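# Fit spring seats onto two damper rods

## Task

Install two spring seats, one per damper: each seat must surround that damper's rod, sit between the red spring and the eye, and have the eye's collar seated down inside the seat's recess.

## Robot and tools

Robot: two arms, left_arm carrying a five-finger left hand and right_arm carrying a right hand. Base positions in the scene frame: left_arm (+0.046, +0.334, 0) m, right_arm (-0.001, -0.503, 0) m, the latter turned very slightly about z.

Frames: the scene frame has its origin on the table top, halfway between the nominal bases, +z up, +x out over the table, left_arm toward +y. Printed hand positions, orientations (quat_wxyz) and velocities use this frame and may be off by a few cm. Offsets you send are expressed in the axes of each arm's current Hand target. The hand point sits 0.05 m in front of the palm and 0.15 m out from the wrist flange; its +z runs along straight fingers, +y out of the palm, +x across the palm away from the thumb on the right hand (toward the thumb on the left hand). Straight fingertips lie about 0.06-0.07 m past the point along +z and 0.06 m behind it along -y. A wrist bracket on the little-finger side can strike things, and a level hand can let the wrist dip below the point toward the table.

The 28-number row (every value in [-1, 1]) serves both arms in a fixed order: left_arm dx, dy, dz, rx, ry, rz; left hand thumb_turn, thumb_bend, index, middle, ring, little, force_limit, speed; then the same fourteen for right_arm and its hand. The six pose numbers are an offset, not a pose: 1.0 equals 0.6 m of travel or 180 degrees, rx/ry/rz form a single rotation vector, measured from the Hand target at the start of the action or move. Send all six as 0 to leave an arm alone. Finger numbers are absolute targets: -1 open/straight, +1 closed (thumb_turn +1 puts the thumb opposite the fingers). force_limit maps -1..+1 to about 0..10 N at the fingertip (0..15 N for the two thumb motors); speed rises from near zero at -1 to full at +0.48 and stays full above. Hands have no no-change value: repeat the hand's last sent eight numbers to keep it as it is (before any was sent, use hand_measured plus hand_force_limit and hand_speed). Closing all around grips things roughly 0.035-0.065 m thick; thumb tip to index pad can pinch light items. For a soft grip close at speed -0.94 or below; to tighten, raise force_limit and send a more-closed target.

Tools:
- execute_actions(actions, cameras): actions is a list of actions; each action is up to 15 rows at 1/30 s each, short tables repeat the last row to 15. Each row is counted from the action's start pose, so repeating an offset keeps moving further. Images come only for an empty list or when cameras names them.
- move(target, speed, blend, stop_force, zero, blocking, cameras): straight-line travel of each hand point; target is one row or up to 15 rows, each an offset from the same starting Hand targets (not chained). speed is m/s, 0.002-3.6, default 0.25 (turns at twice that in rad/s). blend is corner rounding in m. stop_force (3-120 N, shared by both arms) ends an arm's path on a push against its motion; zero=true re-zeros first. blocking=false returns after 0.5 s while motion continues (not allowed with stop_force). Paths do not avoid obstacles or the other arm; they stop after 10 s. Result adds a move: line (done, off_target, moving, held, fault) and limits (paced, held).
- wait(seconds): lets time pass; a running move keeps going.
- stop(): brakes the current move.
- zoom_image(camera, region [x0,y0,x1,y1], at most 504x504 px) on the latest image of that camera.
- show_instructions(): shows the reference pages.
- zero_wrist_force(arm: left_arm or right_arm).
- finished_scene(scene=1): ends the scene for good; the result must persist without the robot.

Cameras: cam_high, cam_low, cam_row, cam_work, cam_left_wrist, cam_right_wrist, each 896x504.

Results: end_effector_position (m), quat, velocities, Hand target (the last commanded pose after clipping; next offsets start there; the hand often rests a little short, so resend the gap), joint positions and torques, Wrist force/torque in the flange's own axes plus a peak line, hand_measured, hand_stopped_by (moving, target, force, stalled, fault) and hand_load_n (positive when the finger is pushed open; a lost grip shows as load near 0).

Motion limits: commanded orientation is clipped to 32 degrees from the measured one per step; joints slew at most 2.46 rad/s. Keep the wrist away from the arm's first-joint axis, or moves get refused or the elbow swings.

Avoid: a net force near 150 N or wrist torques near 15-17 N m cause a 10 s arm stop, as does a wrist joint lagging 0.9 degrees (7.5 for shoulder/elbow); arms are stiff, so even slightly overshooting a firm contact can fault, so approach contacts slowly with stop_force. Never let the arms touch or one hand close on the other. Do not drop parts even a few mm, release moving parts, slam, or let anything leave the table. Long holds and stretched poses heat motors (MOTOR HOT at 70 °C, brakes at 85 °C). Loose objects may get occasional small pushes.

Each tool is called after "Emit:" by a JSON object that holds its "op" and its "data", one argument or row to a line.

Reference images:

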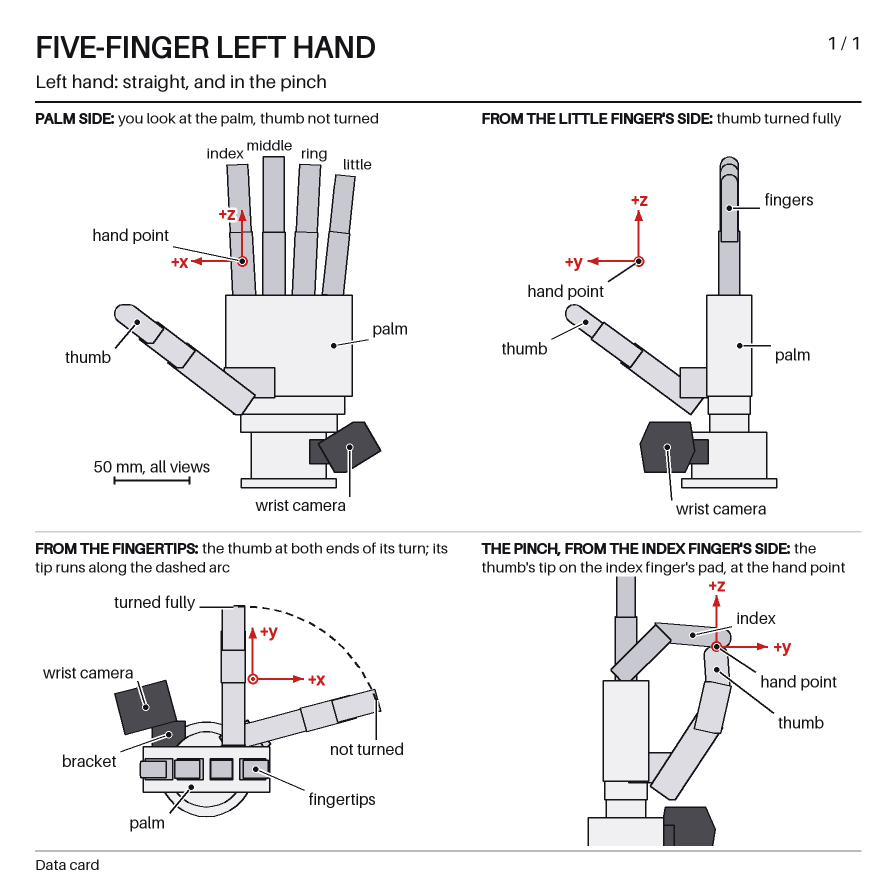

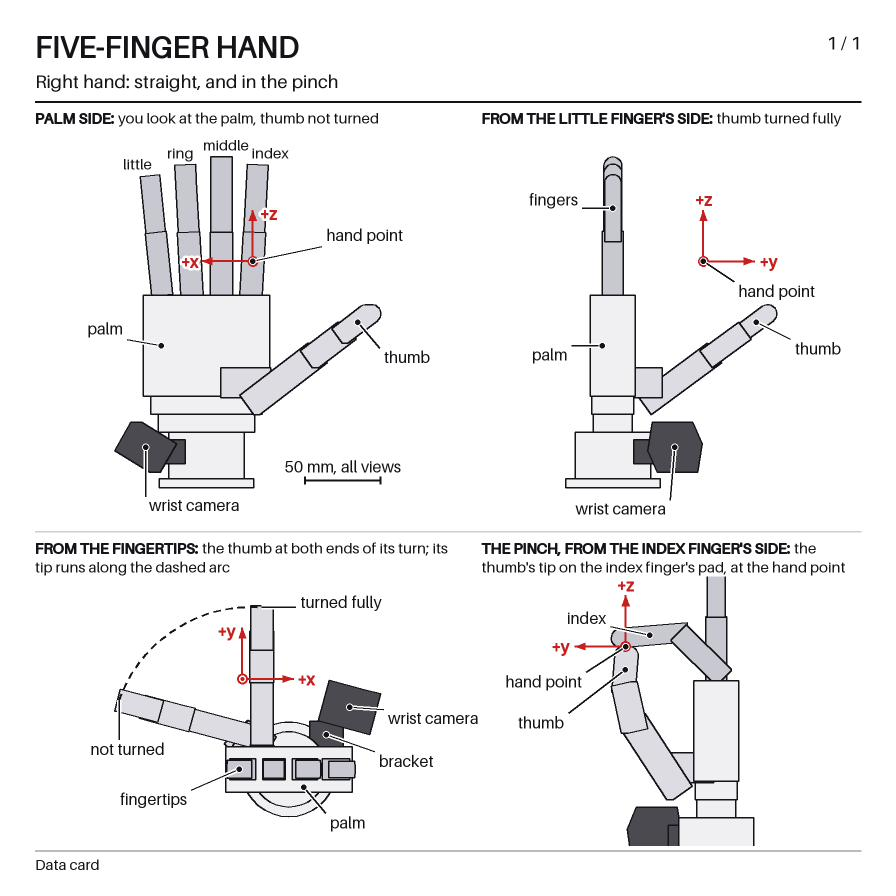

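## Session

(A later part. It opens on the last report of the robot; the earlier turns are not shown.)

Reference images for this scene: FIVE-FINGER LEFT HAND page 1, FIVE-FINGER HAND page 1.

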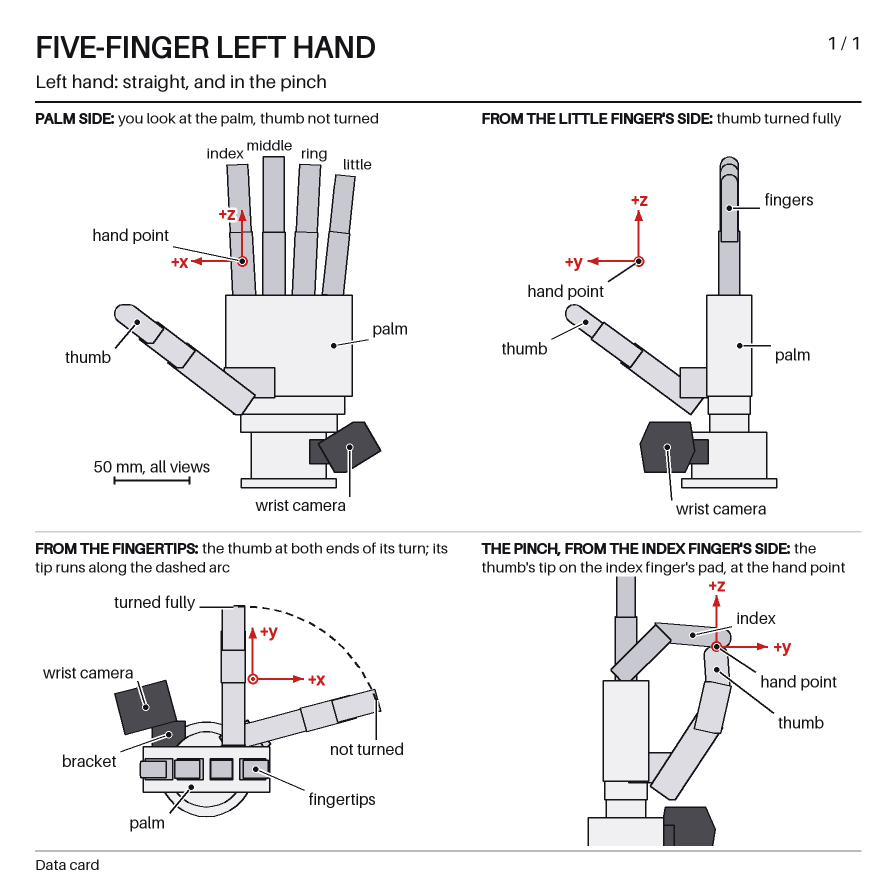

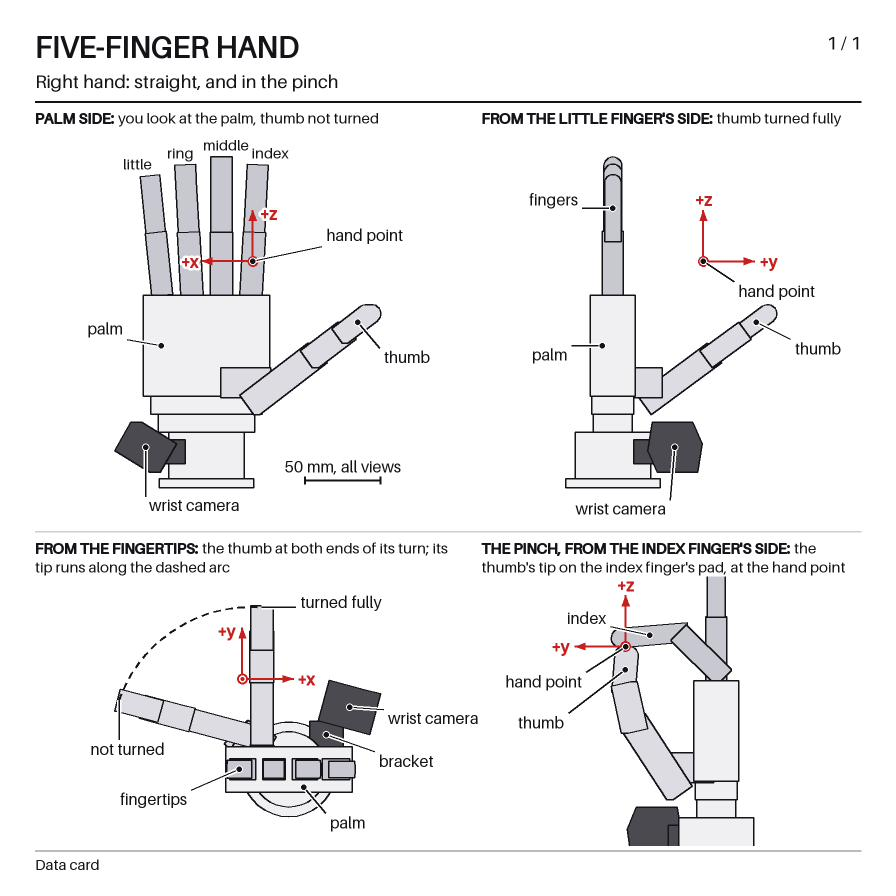

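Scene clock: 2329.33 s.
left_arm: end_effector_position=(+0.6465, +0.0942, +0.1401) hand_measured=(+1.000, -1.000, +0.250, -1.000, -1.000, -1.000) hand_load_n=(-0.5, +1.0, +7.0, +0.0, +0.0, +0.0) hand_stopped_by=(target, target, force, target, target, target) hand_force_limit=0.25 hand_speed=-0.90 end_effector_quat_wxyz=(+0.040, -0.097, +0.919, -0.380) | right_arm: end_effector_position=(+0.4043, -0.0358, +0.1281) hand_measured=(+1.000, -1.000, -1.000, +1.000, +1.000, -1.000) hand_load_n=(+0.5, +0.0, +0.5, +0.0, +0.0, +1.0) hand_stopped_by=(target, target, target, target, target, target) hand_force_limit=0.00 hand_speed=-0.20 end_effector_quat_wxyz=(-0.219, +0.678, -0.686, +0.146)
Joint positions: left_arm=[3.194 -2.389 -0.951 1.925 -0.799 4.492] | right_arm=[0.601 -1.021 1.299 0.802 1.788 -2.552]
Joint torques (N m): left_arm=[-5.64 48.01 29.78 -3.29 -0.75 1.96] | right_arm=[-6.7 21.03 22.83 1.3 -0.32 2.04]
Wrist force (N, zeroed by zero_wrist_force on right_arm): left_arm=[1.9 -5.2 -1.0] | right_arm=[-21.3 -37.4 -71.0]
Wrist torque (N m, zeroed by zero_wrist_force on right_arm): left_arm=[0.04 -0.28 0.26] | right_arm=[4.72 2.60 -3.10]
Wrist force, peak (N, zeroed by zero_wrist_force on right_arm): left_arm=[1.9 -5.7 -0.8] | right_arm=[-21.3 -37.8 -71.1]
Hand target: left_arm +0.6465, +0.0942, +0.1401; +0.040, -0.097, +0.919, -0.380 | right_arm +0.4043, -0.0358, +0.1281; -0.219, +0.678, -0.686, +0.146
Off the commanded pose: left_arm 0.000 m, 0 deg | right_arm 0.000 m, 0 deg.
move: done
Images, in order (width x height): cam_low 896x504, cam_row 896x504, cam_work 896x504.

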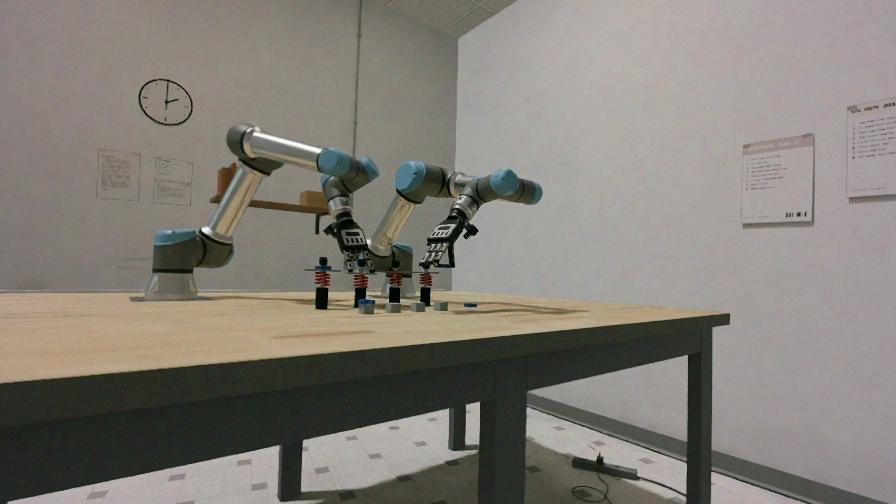

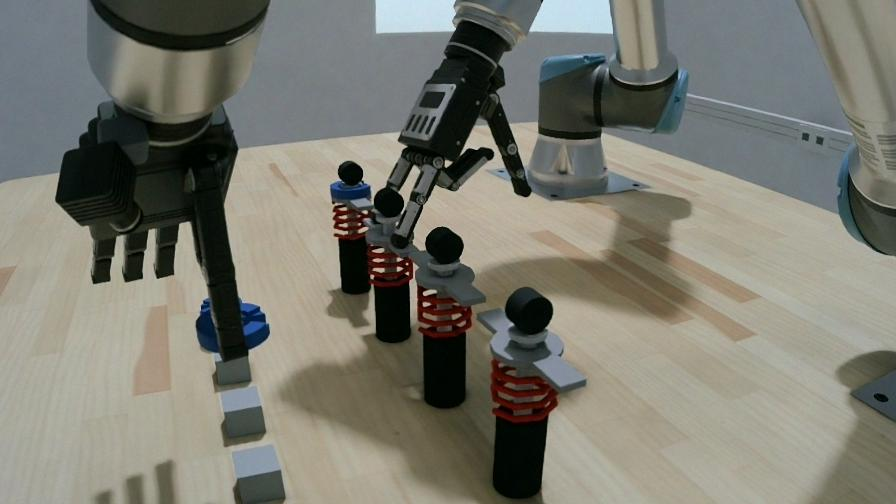

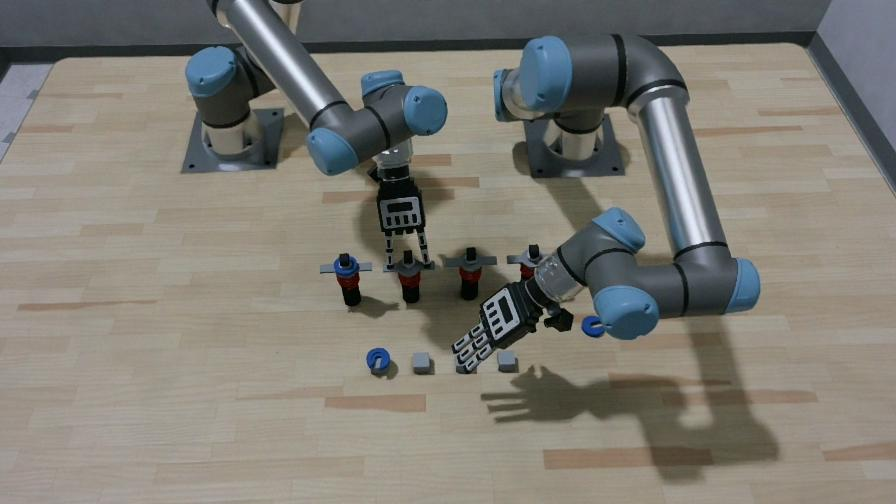

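Emit:
{"op": "move", "data": {
  "target": [0.1422,-0.2096,0.2096,0,0,0,1,-1,0.62,-1,-1,-1,0.25,-0.9,0,0,0,0,0,0,1,-1,-1,1,1,-1,0,-0.2],
  "speed": 0.12,
  "cameras": ["cam_work","cam_low","cam_row","cam_left_wrist"]
}}

Scene clock: 2351.40 s.
left_arm: end_effector_position=(+0.6001, -0.0974, +0.1398) hand_measured=(+1.000, -1.000, +0.250, -1.000, -1.000, -1.000) hand_load_n=(-0.5, +1.0, +7.0, +0.0, +0.0, +0.0) hand_stopped_by=(target, target, force, target, target, target) hand_force_limit=0.25 hand_speed=-0.90 end_effector_quat_wxyz=(+0.040, -0.096, +0.919, -0.380) | right_arm: end_effector_position=(+0.4043, -0.0358, +0.1281) hand_measured=(+1.000, -1.000, -1.000, +1.000, +1.000, -1.000) hand_load_n=(-0.5, +0.0, +0.5, +0.0, +0.0, +0.5) hand_stopped_by=(target, target, target, target, target, target) hand_force_limit=0.00 hand_speed=-0.20 end_effector_quat_wxyz=(-0.219, +0.678, -0.686, +0.146)
Joint positions: left_arm=[2.87 -2.407 -0.852 2.121 -0.895 4.076] | right_arm=[0.601 -1.021 1.299 0.802 1.788 -2.552]
Joint torques (N m): left_arm=[-8.29 46.27 31.21 -0.59 -1.82 -2.15] | right_arm=[0.37 20.06 20.89 1.47 1.22 1.64]
Wrist force (N, zeroed by zero_wrist_force on right_arm): left_arm=[1.9 -5.3 -1.3] | right_arm=[-21.2 -37.8 -71.0]
Wrist torque (N m, zeroed by zero_wrist_force on right_arm): left_arm=[0.02 -0.31 0.34] | right_arm=[4.68 2.59 -3.10]
Wrist force, peak (N, zeroed by zero_wrist_force on right_arm): left_arm=[1.8 -5.9 -1.1] | right_arm=[-21.3 -37.7 -71.4]
Hand target: left_arm +0.6000, -0.0975, +0.1398; +0.040, -0.097, +0.919, -0.380 | right_arm +0.4043, -0.0358, +0.1281; -0.219, +0.678, -0.686, +0.146
Off the commanded pose: left_arm 0.000 m, 0 deg | right_arm 0.000 m, 0 deg.
move: done
Images, in order (width x height): cam_low 896x504, cam_row 896x504, cam_work 896x504, cam_left_wrist 896x504.

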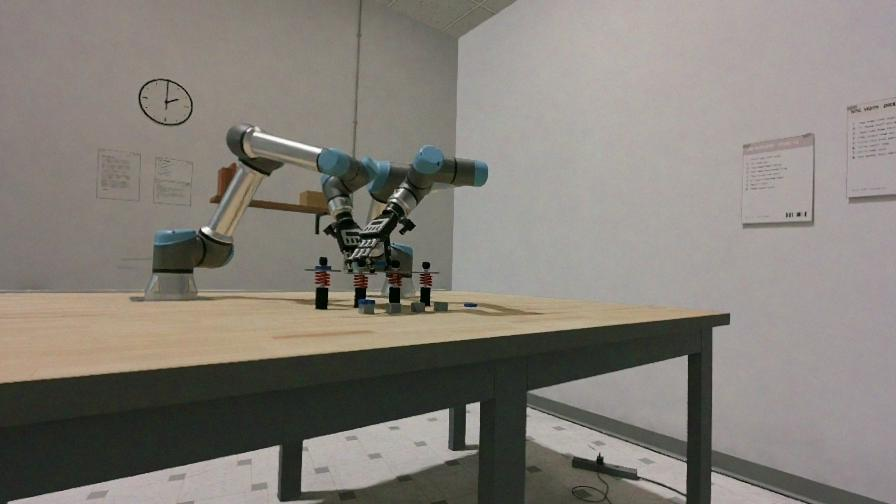

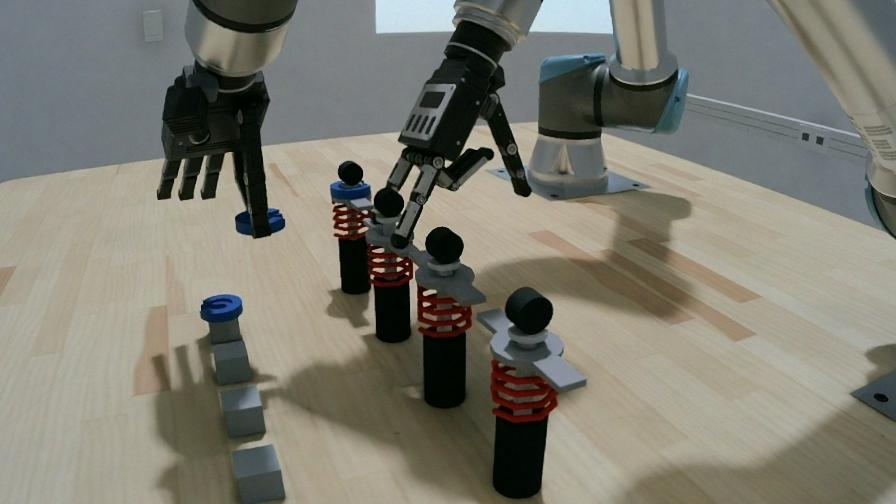

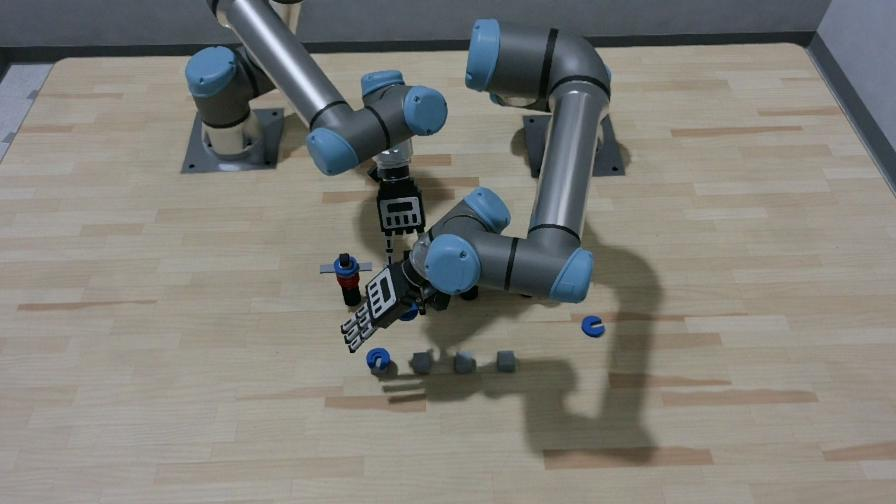

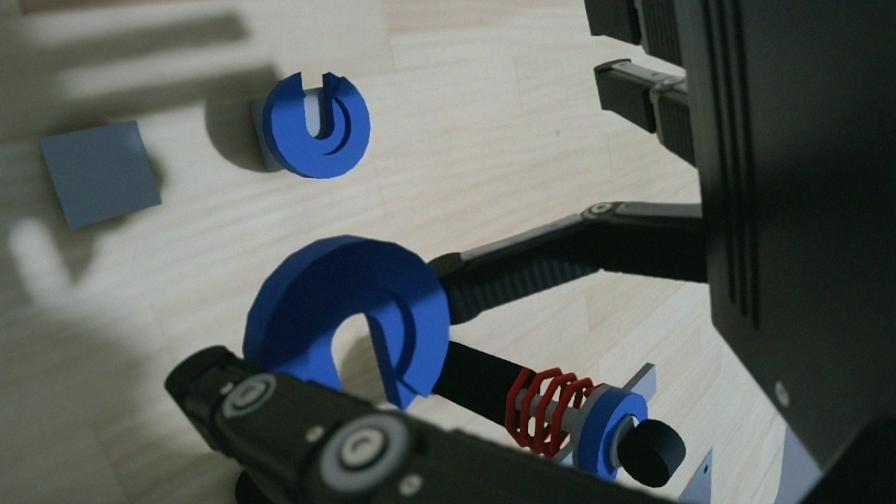

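Emit:
{"op": "move", "data": {
  "target": [0.0652,0.0155,-0.0041,0,0,0,1,-1,0.62,-1,-1,-1,0.25,-0.9,0,0,0,0,0,0,1,-1,-1,1,1,-1,0,-0.2],
  "speed": 0.06,
  "cameras": ["cam_low","cam_row","cam_left_wrist","cam_right_wrist"]
}}

Emit:
{"op": "zoom_image", "data": {
  "camera": "cam_row",
  "region": [280, 150, 430, 270]
}}

Emit:
{"op": "zoom_image", "data": {
  "camera": "cam_low",
  "region": [330, 240, 410, 300]
}}

Scene clock: 2356.37 s.
left_arm: end_effector_position=(+0.5601, -0.0975, +0.1350) hand_measured=(+1.000, -1.000, +0.250, -1.000, -1.000, -1.000) hand_load_n=(-0.5, +1.0, +7.0, +0.0, +0.0, +0.0) hand_stopped_by=(target, target, force, target, target, target) hand_force_limit=0.25 hand_speed=-0.90 end_effector_quat_wxyz=(+0.040, -0.097, +0.919, -0.380) | right_arm: end_effector_position=(+0.4043, -0.0358, +0.1281) hand_measured=(+1.000, -1.000, -1.000, +1.000, +1.000, -1.000) hand_load_n=(+0.0, +0.0, +0.5, +0.0, +0.0, +1.0) hand_stopped_by=(target, target, target, target, target, target) hand_force_limit=0.00 hand_speed=-0.20 end_effector_quat_wxyz=(-0.219, +0.678, -0.686, +0.146)
Joint positions: left_arm=[2.851 -2.305 -1.043 2.223 -0.903 4.054] | right_arm=[0.601 -1.021 1.299 0.802 1.788 -2.552]
Joint torques (N m): left_arm=[-8.41 61.31 4.58 -0.03 -1.82 -2.14] | right_arm=[0.98 20.37 20.69 1.52 1.17 1.74]
Wrist force (N, zeroed by zero_wrist_force on right_arm): left_arm=[1.4 -5.3 -1.5] | right_arm=[-21.2 -37.4 -71.0]
Wrist torque (N m, zeroed by zero_wrist_force on right_arm): left_arm=[0.03 -0.23 0.36] | right_arm=[4.73 2.59 -3.10]
Wrist force, peak (N, zeroed by zero_wrist_force on right_arm): left_arm=[1.3 -5.6 -1.5] | right_arm=[-21.2 -37.7 -71.3]
Hand target: left_arm +0.5600, -0.0975, +0.1350; +0.040, -0.097, +0.919, -0.380 | right_arm +0.4043, -0.0358, +0.1281; -0.219, +0.678, -0.686, +0.146
Off the commanded pose: left_arm 0.000 m, 0 deg | right_arm 0.000 m, 0 deg.
move: done

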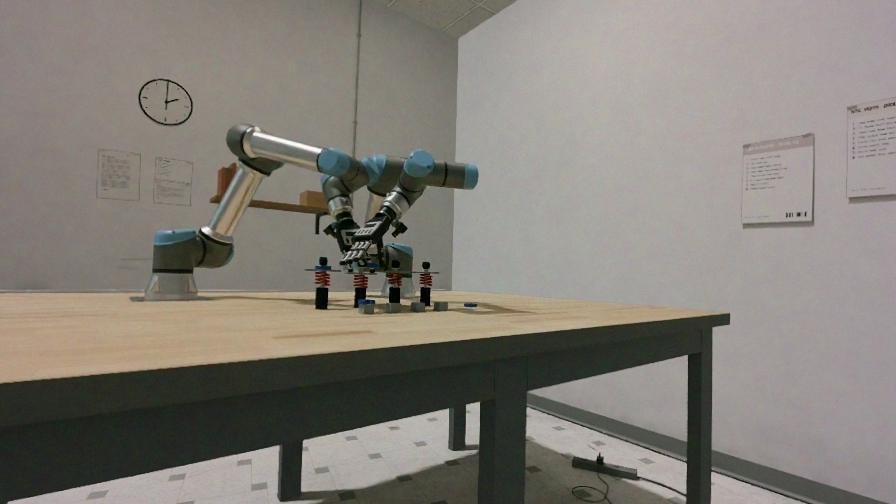

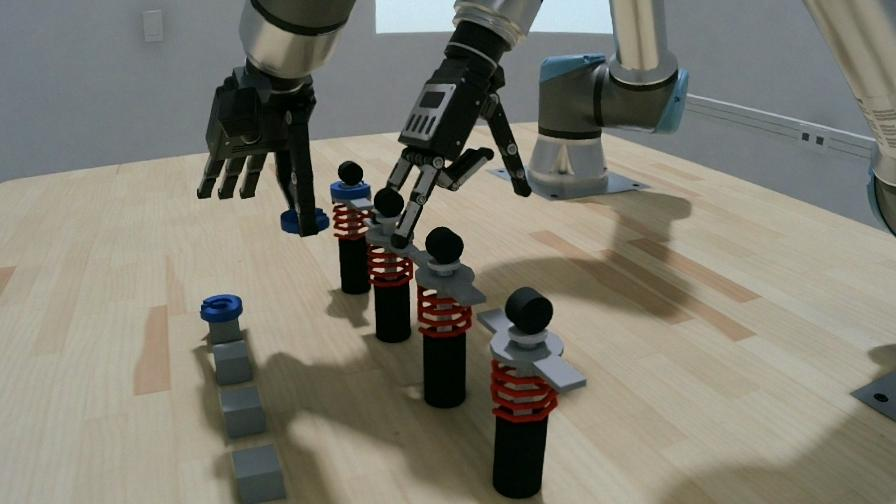

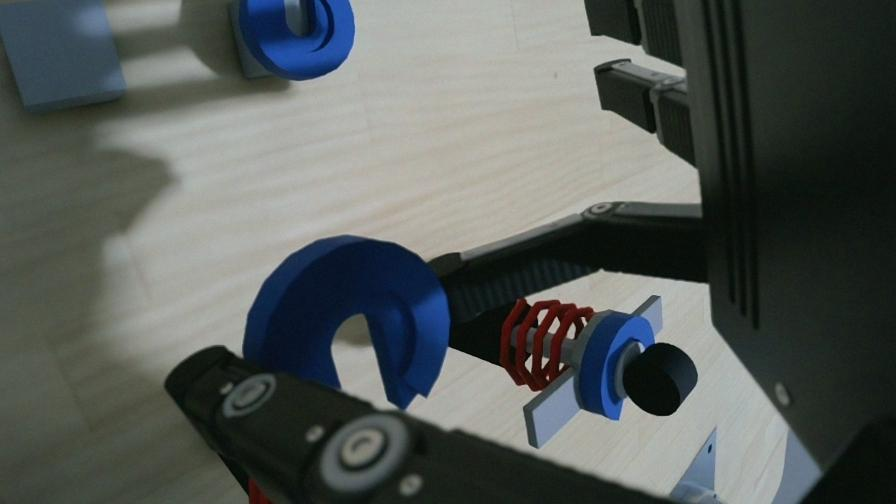

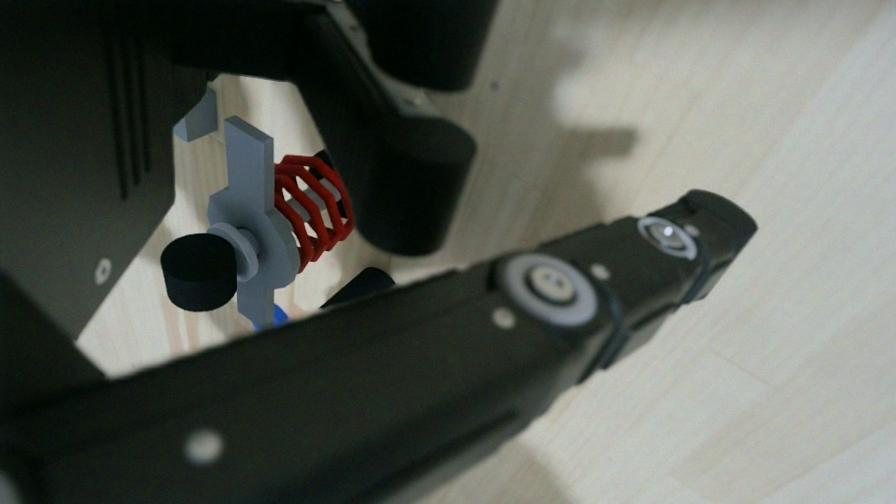

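Scaled by 3.360.

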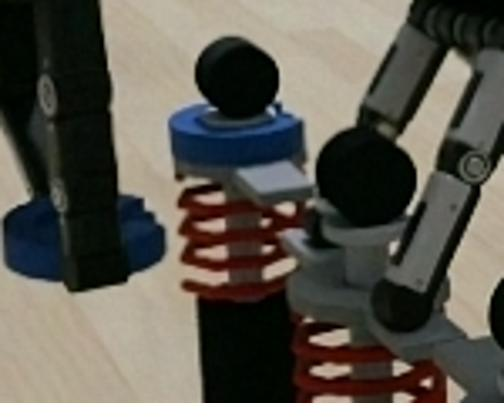

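Scaled by 6.300.

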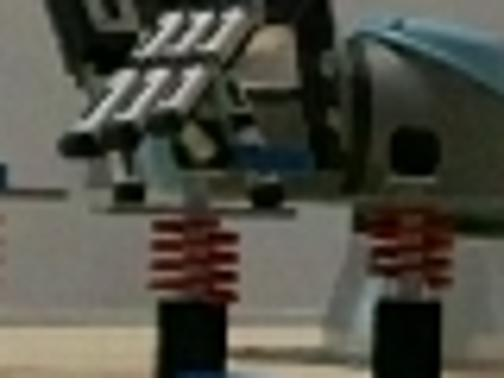

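Emit:
{"op": "zoom_image", "data": {
  "camera": "cam_low",
  "region": [300, 245, 460, 325]
}}

Emit:
{"op": "zoom_image", "data": {
  "camera": "cam_low",
  "region": [350, 250, 400, 285]
}}

Scaled by 3.150.

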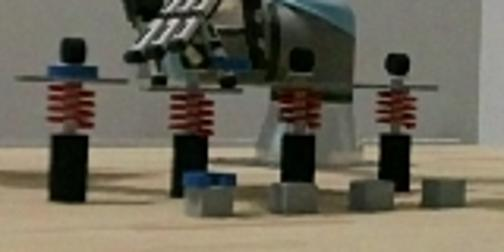

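Scaled by 10.080.

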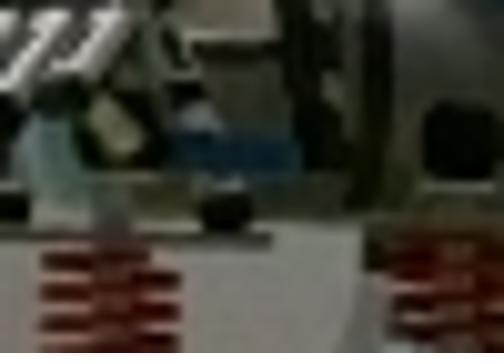

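Emit:
{"op": "move", "data": {
  "target": [0.0274,0.0044,0.0171,0,0,0,1,-1,0.62,-1,-1,-1,0.25,-0.9,0,0,0,0,0,0,1,-1,-1,1,1,-1,0,-0.2],
  "speed": 0.04,
  "cameras": ["cam_low","cam_row","cam_left_wrist"]
}}

Emit:
{"op": "zoom_image", "data": {
  "camera": "cam_low",
  "region": [350, 250, 400, 285]
}}

Emit:
{"op": "zoom_image", "data": {
  "camera": "cam_row",
  "region": [300, 170, 430, 270]
}}

Scene clock: 2409.53 s.
left_arm: end_effector_position=(+0.5452, -0.1062, +0.1259) hand_measured=(+1.000, -1.000, +0.250, -1.000, -1.000, -1.000) hand_load_n=(-1.0, +1.5, +7.0, +0.0, +0.0, +0.0) hand_stopped_by=(target, target, force, target, target, target) hand_force_limit=0.25 hand_speed=-0.90 end_effector_quat_wxyz=(+0.040, -0.097, +0.919, -0.380) | right_arm: end_effector_position=(+0.4043, -0.0358, +0.1281) hand_measured=(+1.000, -1.000, -1.000, +1.000, +1.000, -1.000) hand_load_n=(+0.0, +0.0, +0.5, +0.5, +0.0, +0.5) hand_stopped_by=(target, target, target, target, target, target) hand_force_limit=0.00 hand_speed=-0.20 end_effector_quat_wxyz=(-0.219, +0.678, -0.686, +0.146)
Joint positions: left_arm=[2.829 -2.284 -1.098 2.274 -0.913 4.029] | right_arm=[0.601 -1.021 1.299 0.802 1.788 -2.552]
Joint torques (N m): left_arm=[-8.79 61.01 4.96 -0.04 -1.81 -2.12] | right_arm=[-2.03 18.45 17.1 2.09 1.05 0.39]
Wrist force (N, zeroed by zero_wrist_force on right_arm): left_arm=[1.4 -5.1 -1.6] | right_arm=[-21.4 -37.3 -70.8]
Wrist torque (N m, zeroed by zero_wrist_force on right_arm): left_arm=[0.08 -0.22 0.37] | right_arm=[4.73 2.62 -3.11]
Wrist force, peak (N, zeroed by zero_wrist_force on right_arm): left_arm=[1.5 -5.5 -1.7] | right_arm=[-21.2 -37.7 -71.5]
Hand target: left_arm +0.5451, -0.1062, +0.1258; +0.040, -0.097, +0.919, -0.380 | right_arm +0.4043, -0.0358, +0.1281; -0.219, +0.678, -0.686, +0.146
Off the commanded pose: left_arm 0.000 m, 0 deg | right_arm 0.000 m, 0 deg.
move: done

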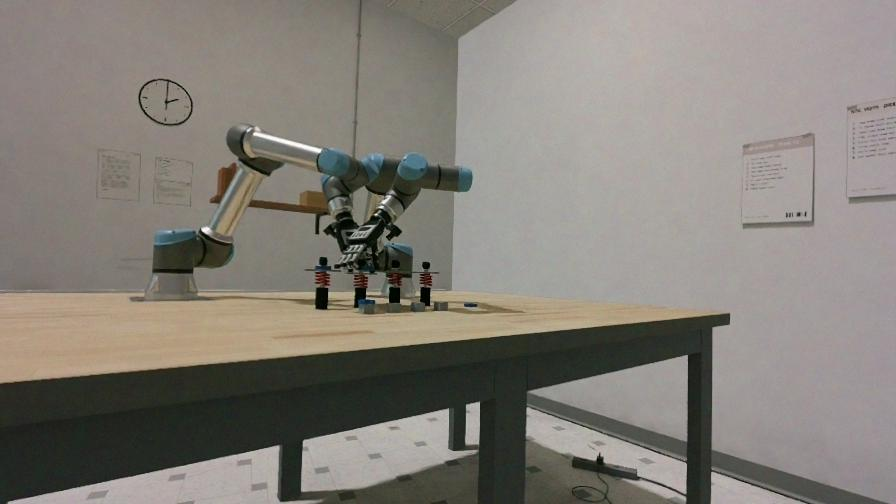

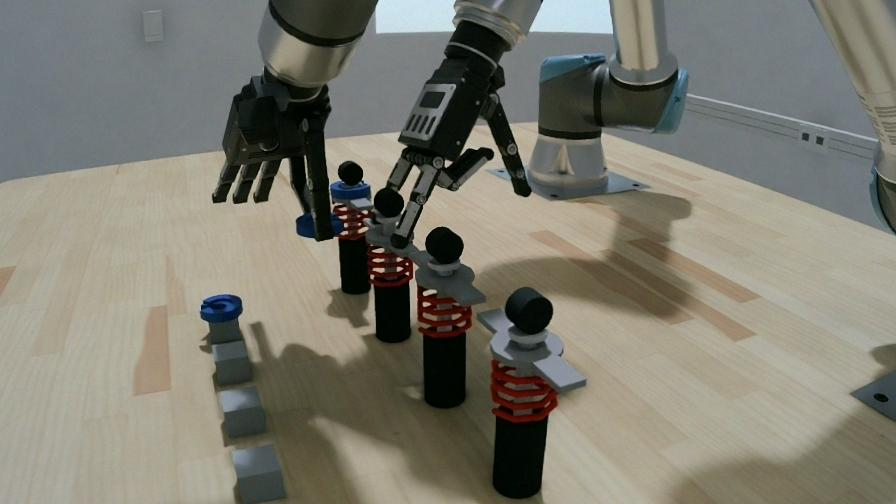

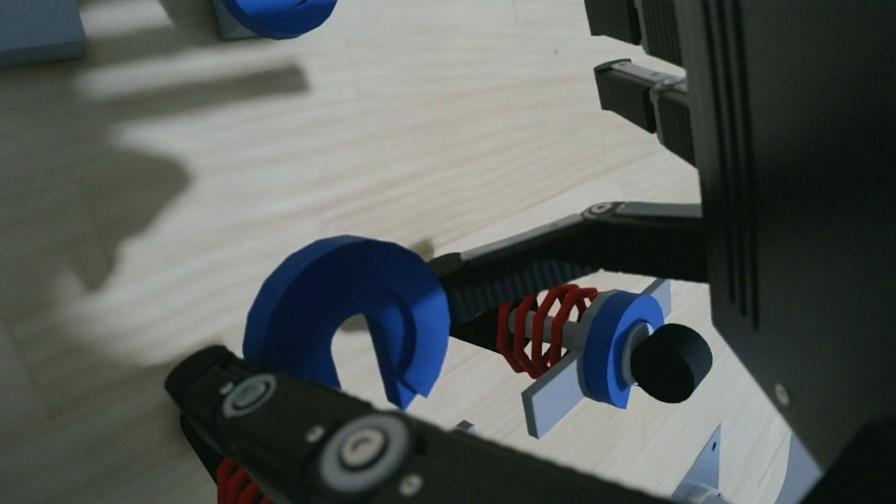

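Scaled by 10.080.

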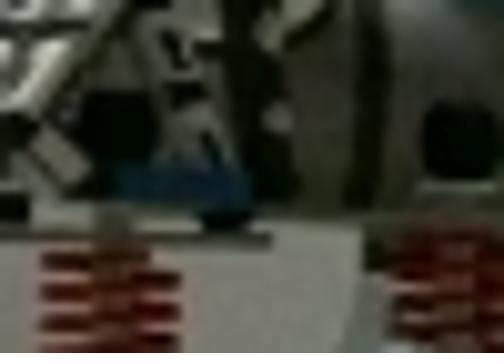

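Scaled by 3.877.

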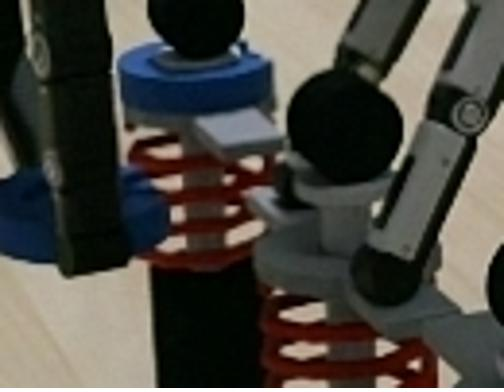

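Emit:
{"op": "zoom_image", "data": {
  "camera": "cam_left_wrist",
  "region": [420, 260, 720, 460]
}}

Emit:
{"op": "zoom_image", "data": {
  "camera": "cam_row",
  "region": [280, 190, 400, 260]
}}

Scaled by 1.680.

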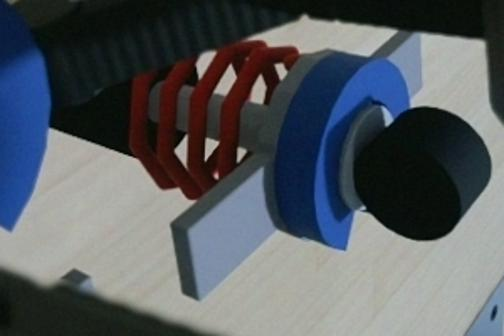

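Scaled by 4.200.

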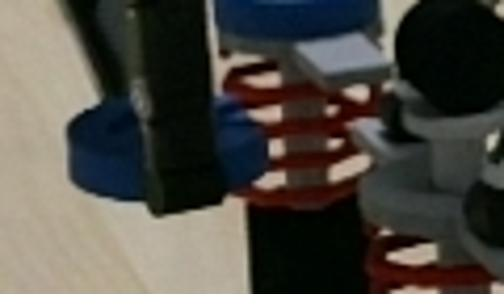

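Emit:
{"op": "move", "data": {
  "target": [
    [-0.00076,0.00808,0.00301,0,0,0,1,-1,0.62,-1,-1,-1,0.25,-0.9,0,0,0,0,0,0,1,-1,-1,1,1,-1,0,-0.2],
    [0.02385,0.01178,-0.00068,0,0,0,1,-1,0.62,-1,-1,-1,0.25,-0.9,0,0,0,0,0,0,1,-1,-1,1,1,-1,0,-0.2]
  ],
  "speed": 0.01,
  "stop_force": 3.5,
  "cameras": ["cam_low","cam_row","cam_left_wrist","cam_right_wrist"]
}}

Emit:
{"op": "zoom_image", "data": {
  "camera": "cam_low",
  "region": [350, 250, 400, 285]
}}

Emit:
{"op": "zoom_image", "data": {
  "camera": "cam_row",
  "region": [300, 170, 430, 270]
}}

Emit:
{"op": "zoom_image", "data": {
  "camera": "cam_left_wrist",
  "region": [240, 260, 720, 500]
}}

Scene clock: 2436.10 s.
left_arm: end_effector_position=(+0.5300, -0.1040, +0.1211) hand_measured=(+1.000, -1.000, +0.250, -1.000, -1.000, -1.000) hand_load_n=(-0.5, +1.5, +7.0, +0.0, +0.0, +0.0) hand_stopped_by=(target, target, force, target, target, target) hand_force_limit=0.25 hand_speed=-0.90 end_effector_quat_wxyz=(+0.040, -0.097, +0.919, -0.380) | right_arm: end_effector_position=(+0.4043, -0.0358, +0.1281) hand_measured=(+1.000, -1.000, -1.000, +1.000, +1.000, -1.000) hand_load_n=(+0.0, +0.0, +0.5, +0.0, +0.0, +1.0) hand_stopped_by=(target, target, target, target, target, target) hand_force_limit=0.00 hand_speed=-0.20 end_effector_quat_wxyz=(-0.219, +0.678, -0.686, +0.146)
Joint positions: left_arm=[2.824 -2.251 -1.168 2.313 -0.915 4.024] | right_arm=[0.601 -1.021 1.299 0.802 1.788 -2.552]
Joint torques (N m): left_arm=[-8.55 59.62 4.93 -0.03 -1.79 -2.19] | right_arm=[-1.93 16.82 15.79 2.42 0.95 -0.27]
Wrist force (N, zeroed by zero_wrist_force on right_arm): left_arm=[1.6 -4.9 -1.7] | right_arm=[-21.1 -37.8 -71.0]
Wrist torque (N m, zeroed by zero_wrist_force on right_arm): left_arm=[0.12 -0.26 0.35] | right_arm=[4.67 2.58 -3.11]
Wrist force, peak (N, zeroed by zero_wrist_force on right_arm): left_arm=[1.5 -5.3 -1.8] | right_arm=[-21.3 -37.7 -71.4]
Hand target: left_arm +0.5300, -0.1040, +0.1211; +0.040, -0.097, +0.919, -0.380 | right_arm +0.4043, -0.0358, +0.1281; -0.219, +0.678, -0.686, +0.146
Off the commanded pose: left_arm 0.000 m, 0 deg | right_arm 0.000 m, 0 deg.
move: done

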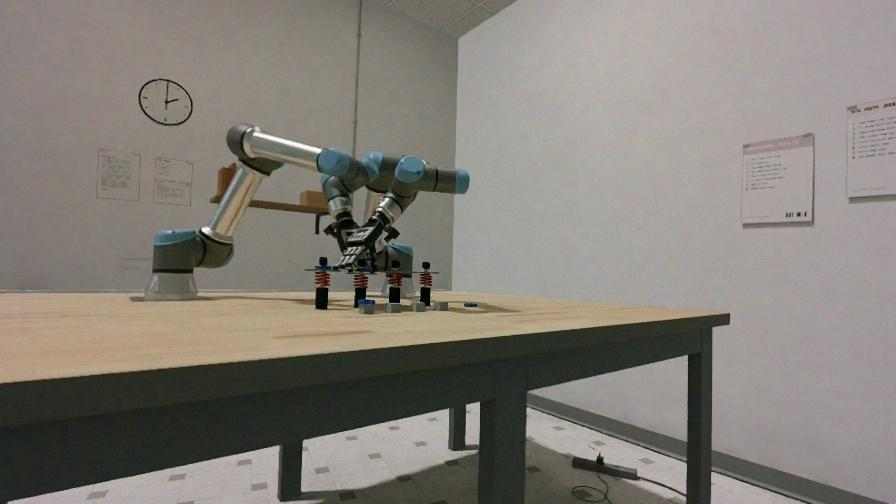

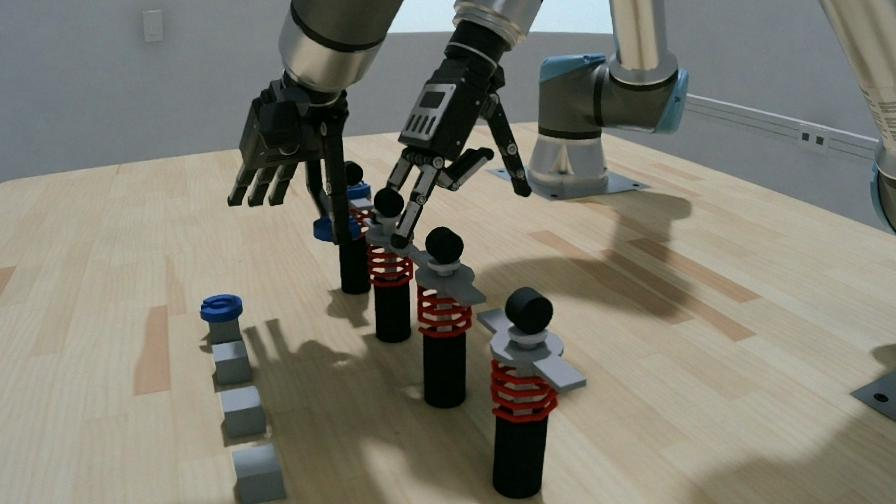

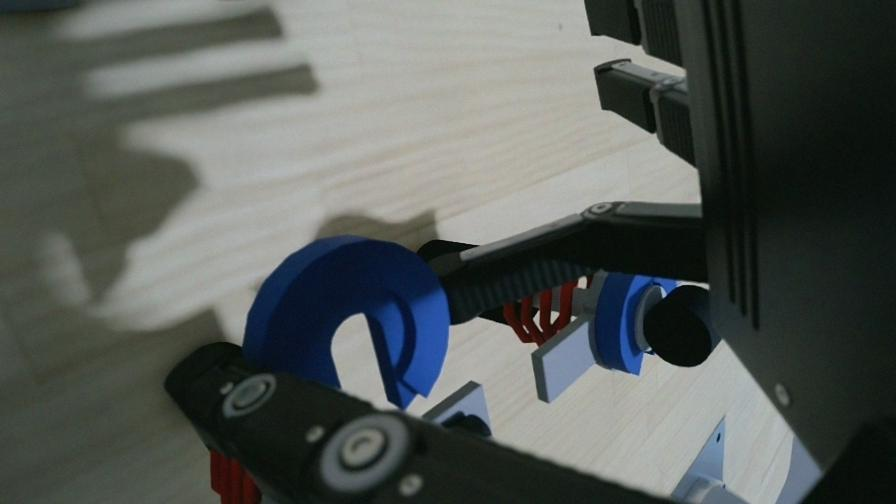

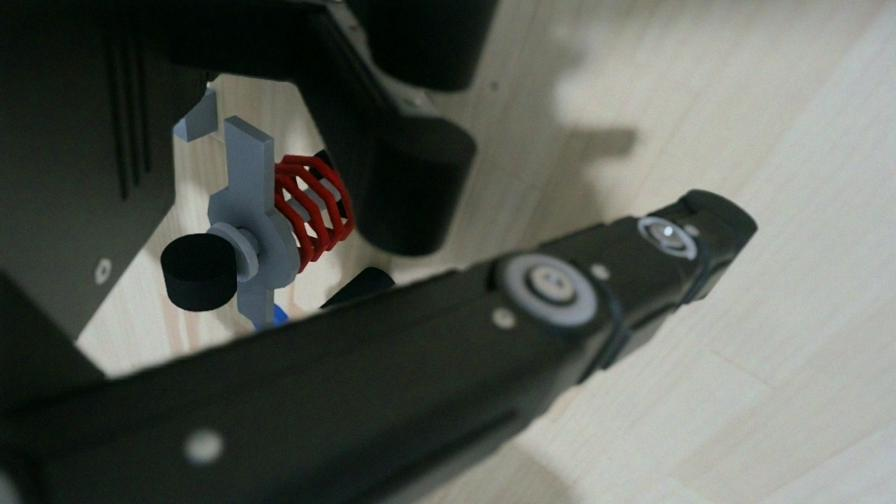

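Scaled by 10.080.

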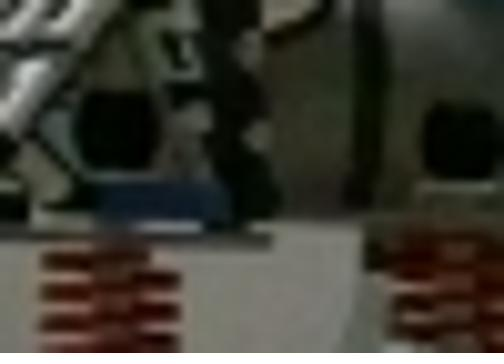

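Scaled by 3.877.

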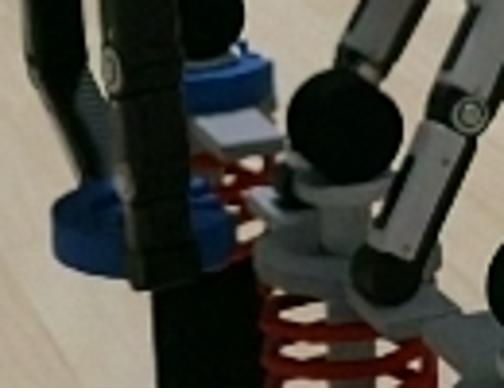

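Scaled by 1.050.

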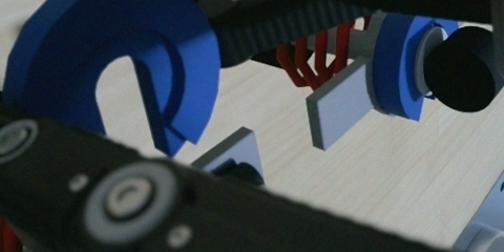

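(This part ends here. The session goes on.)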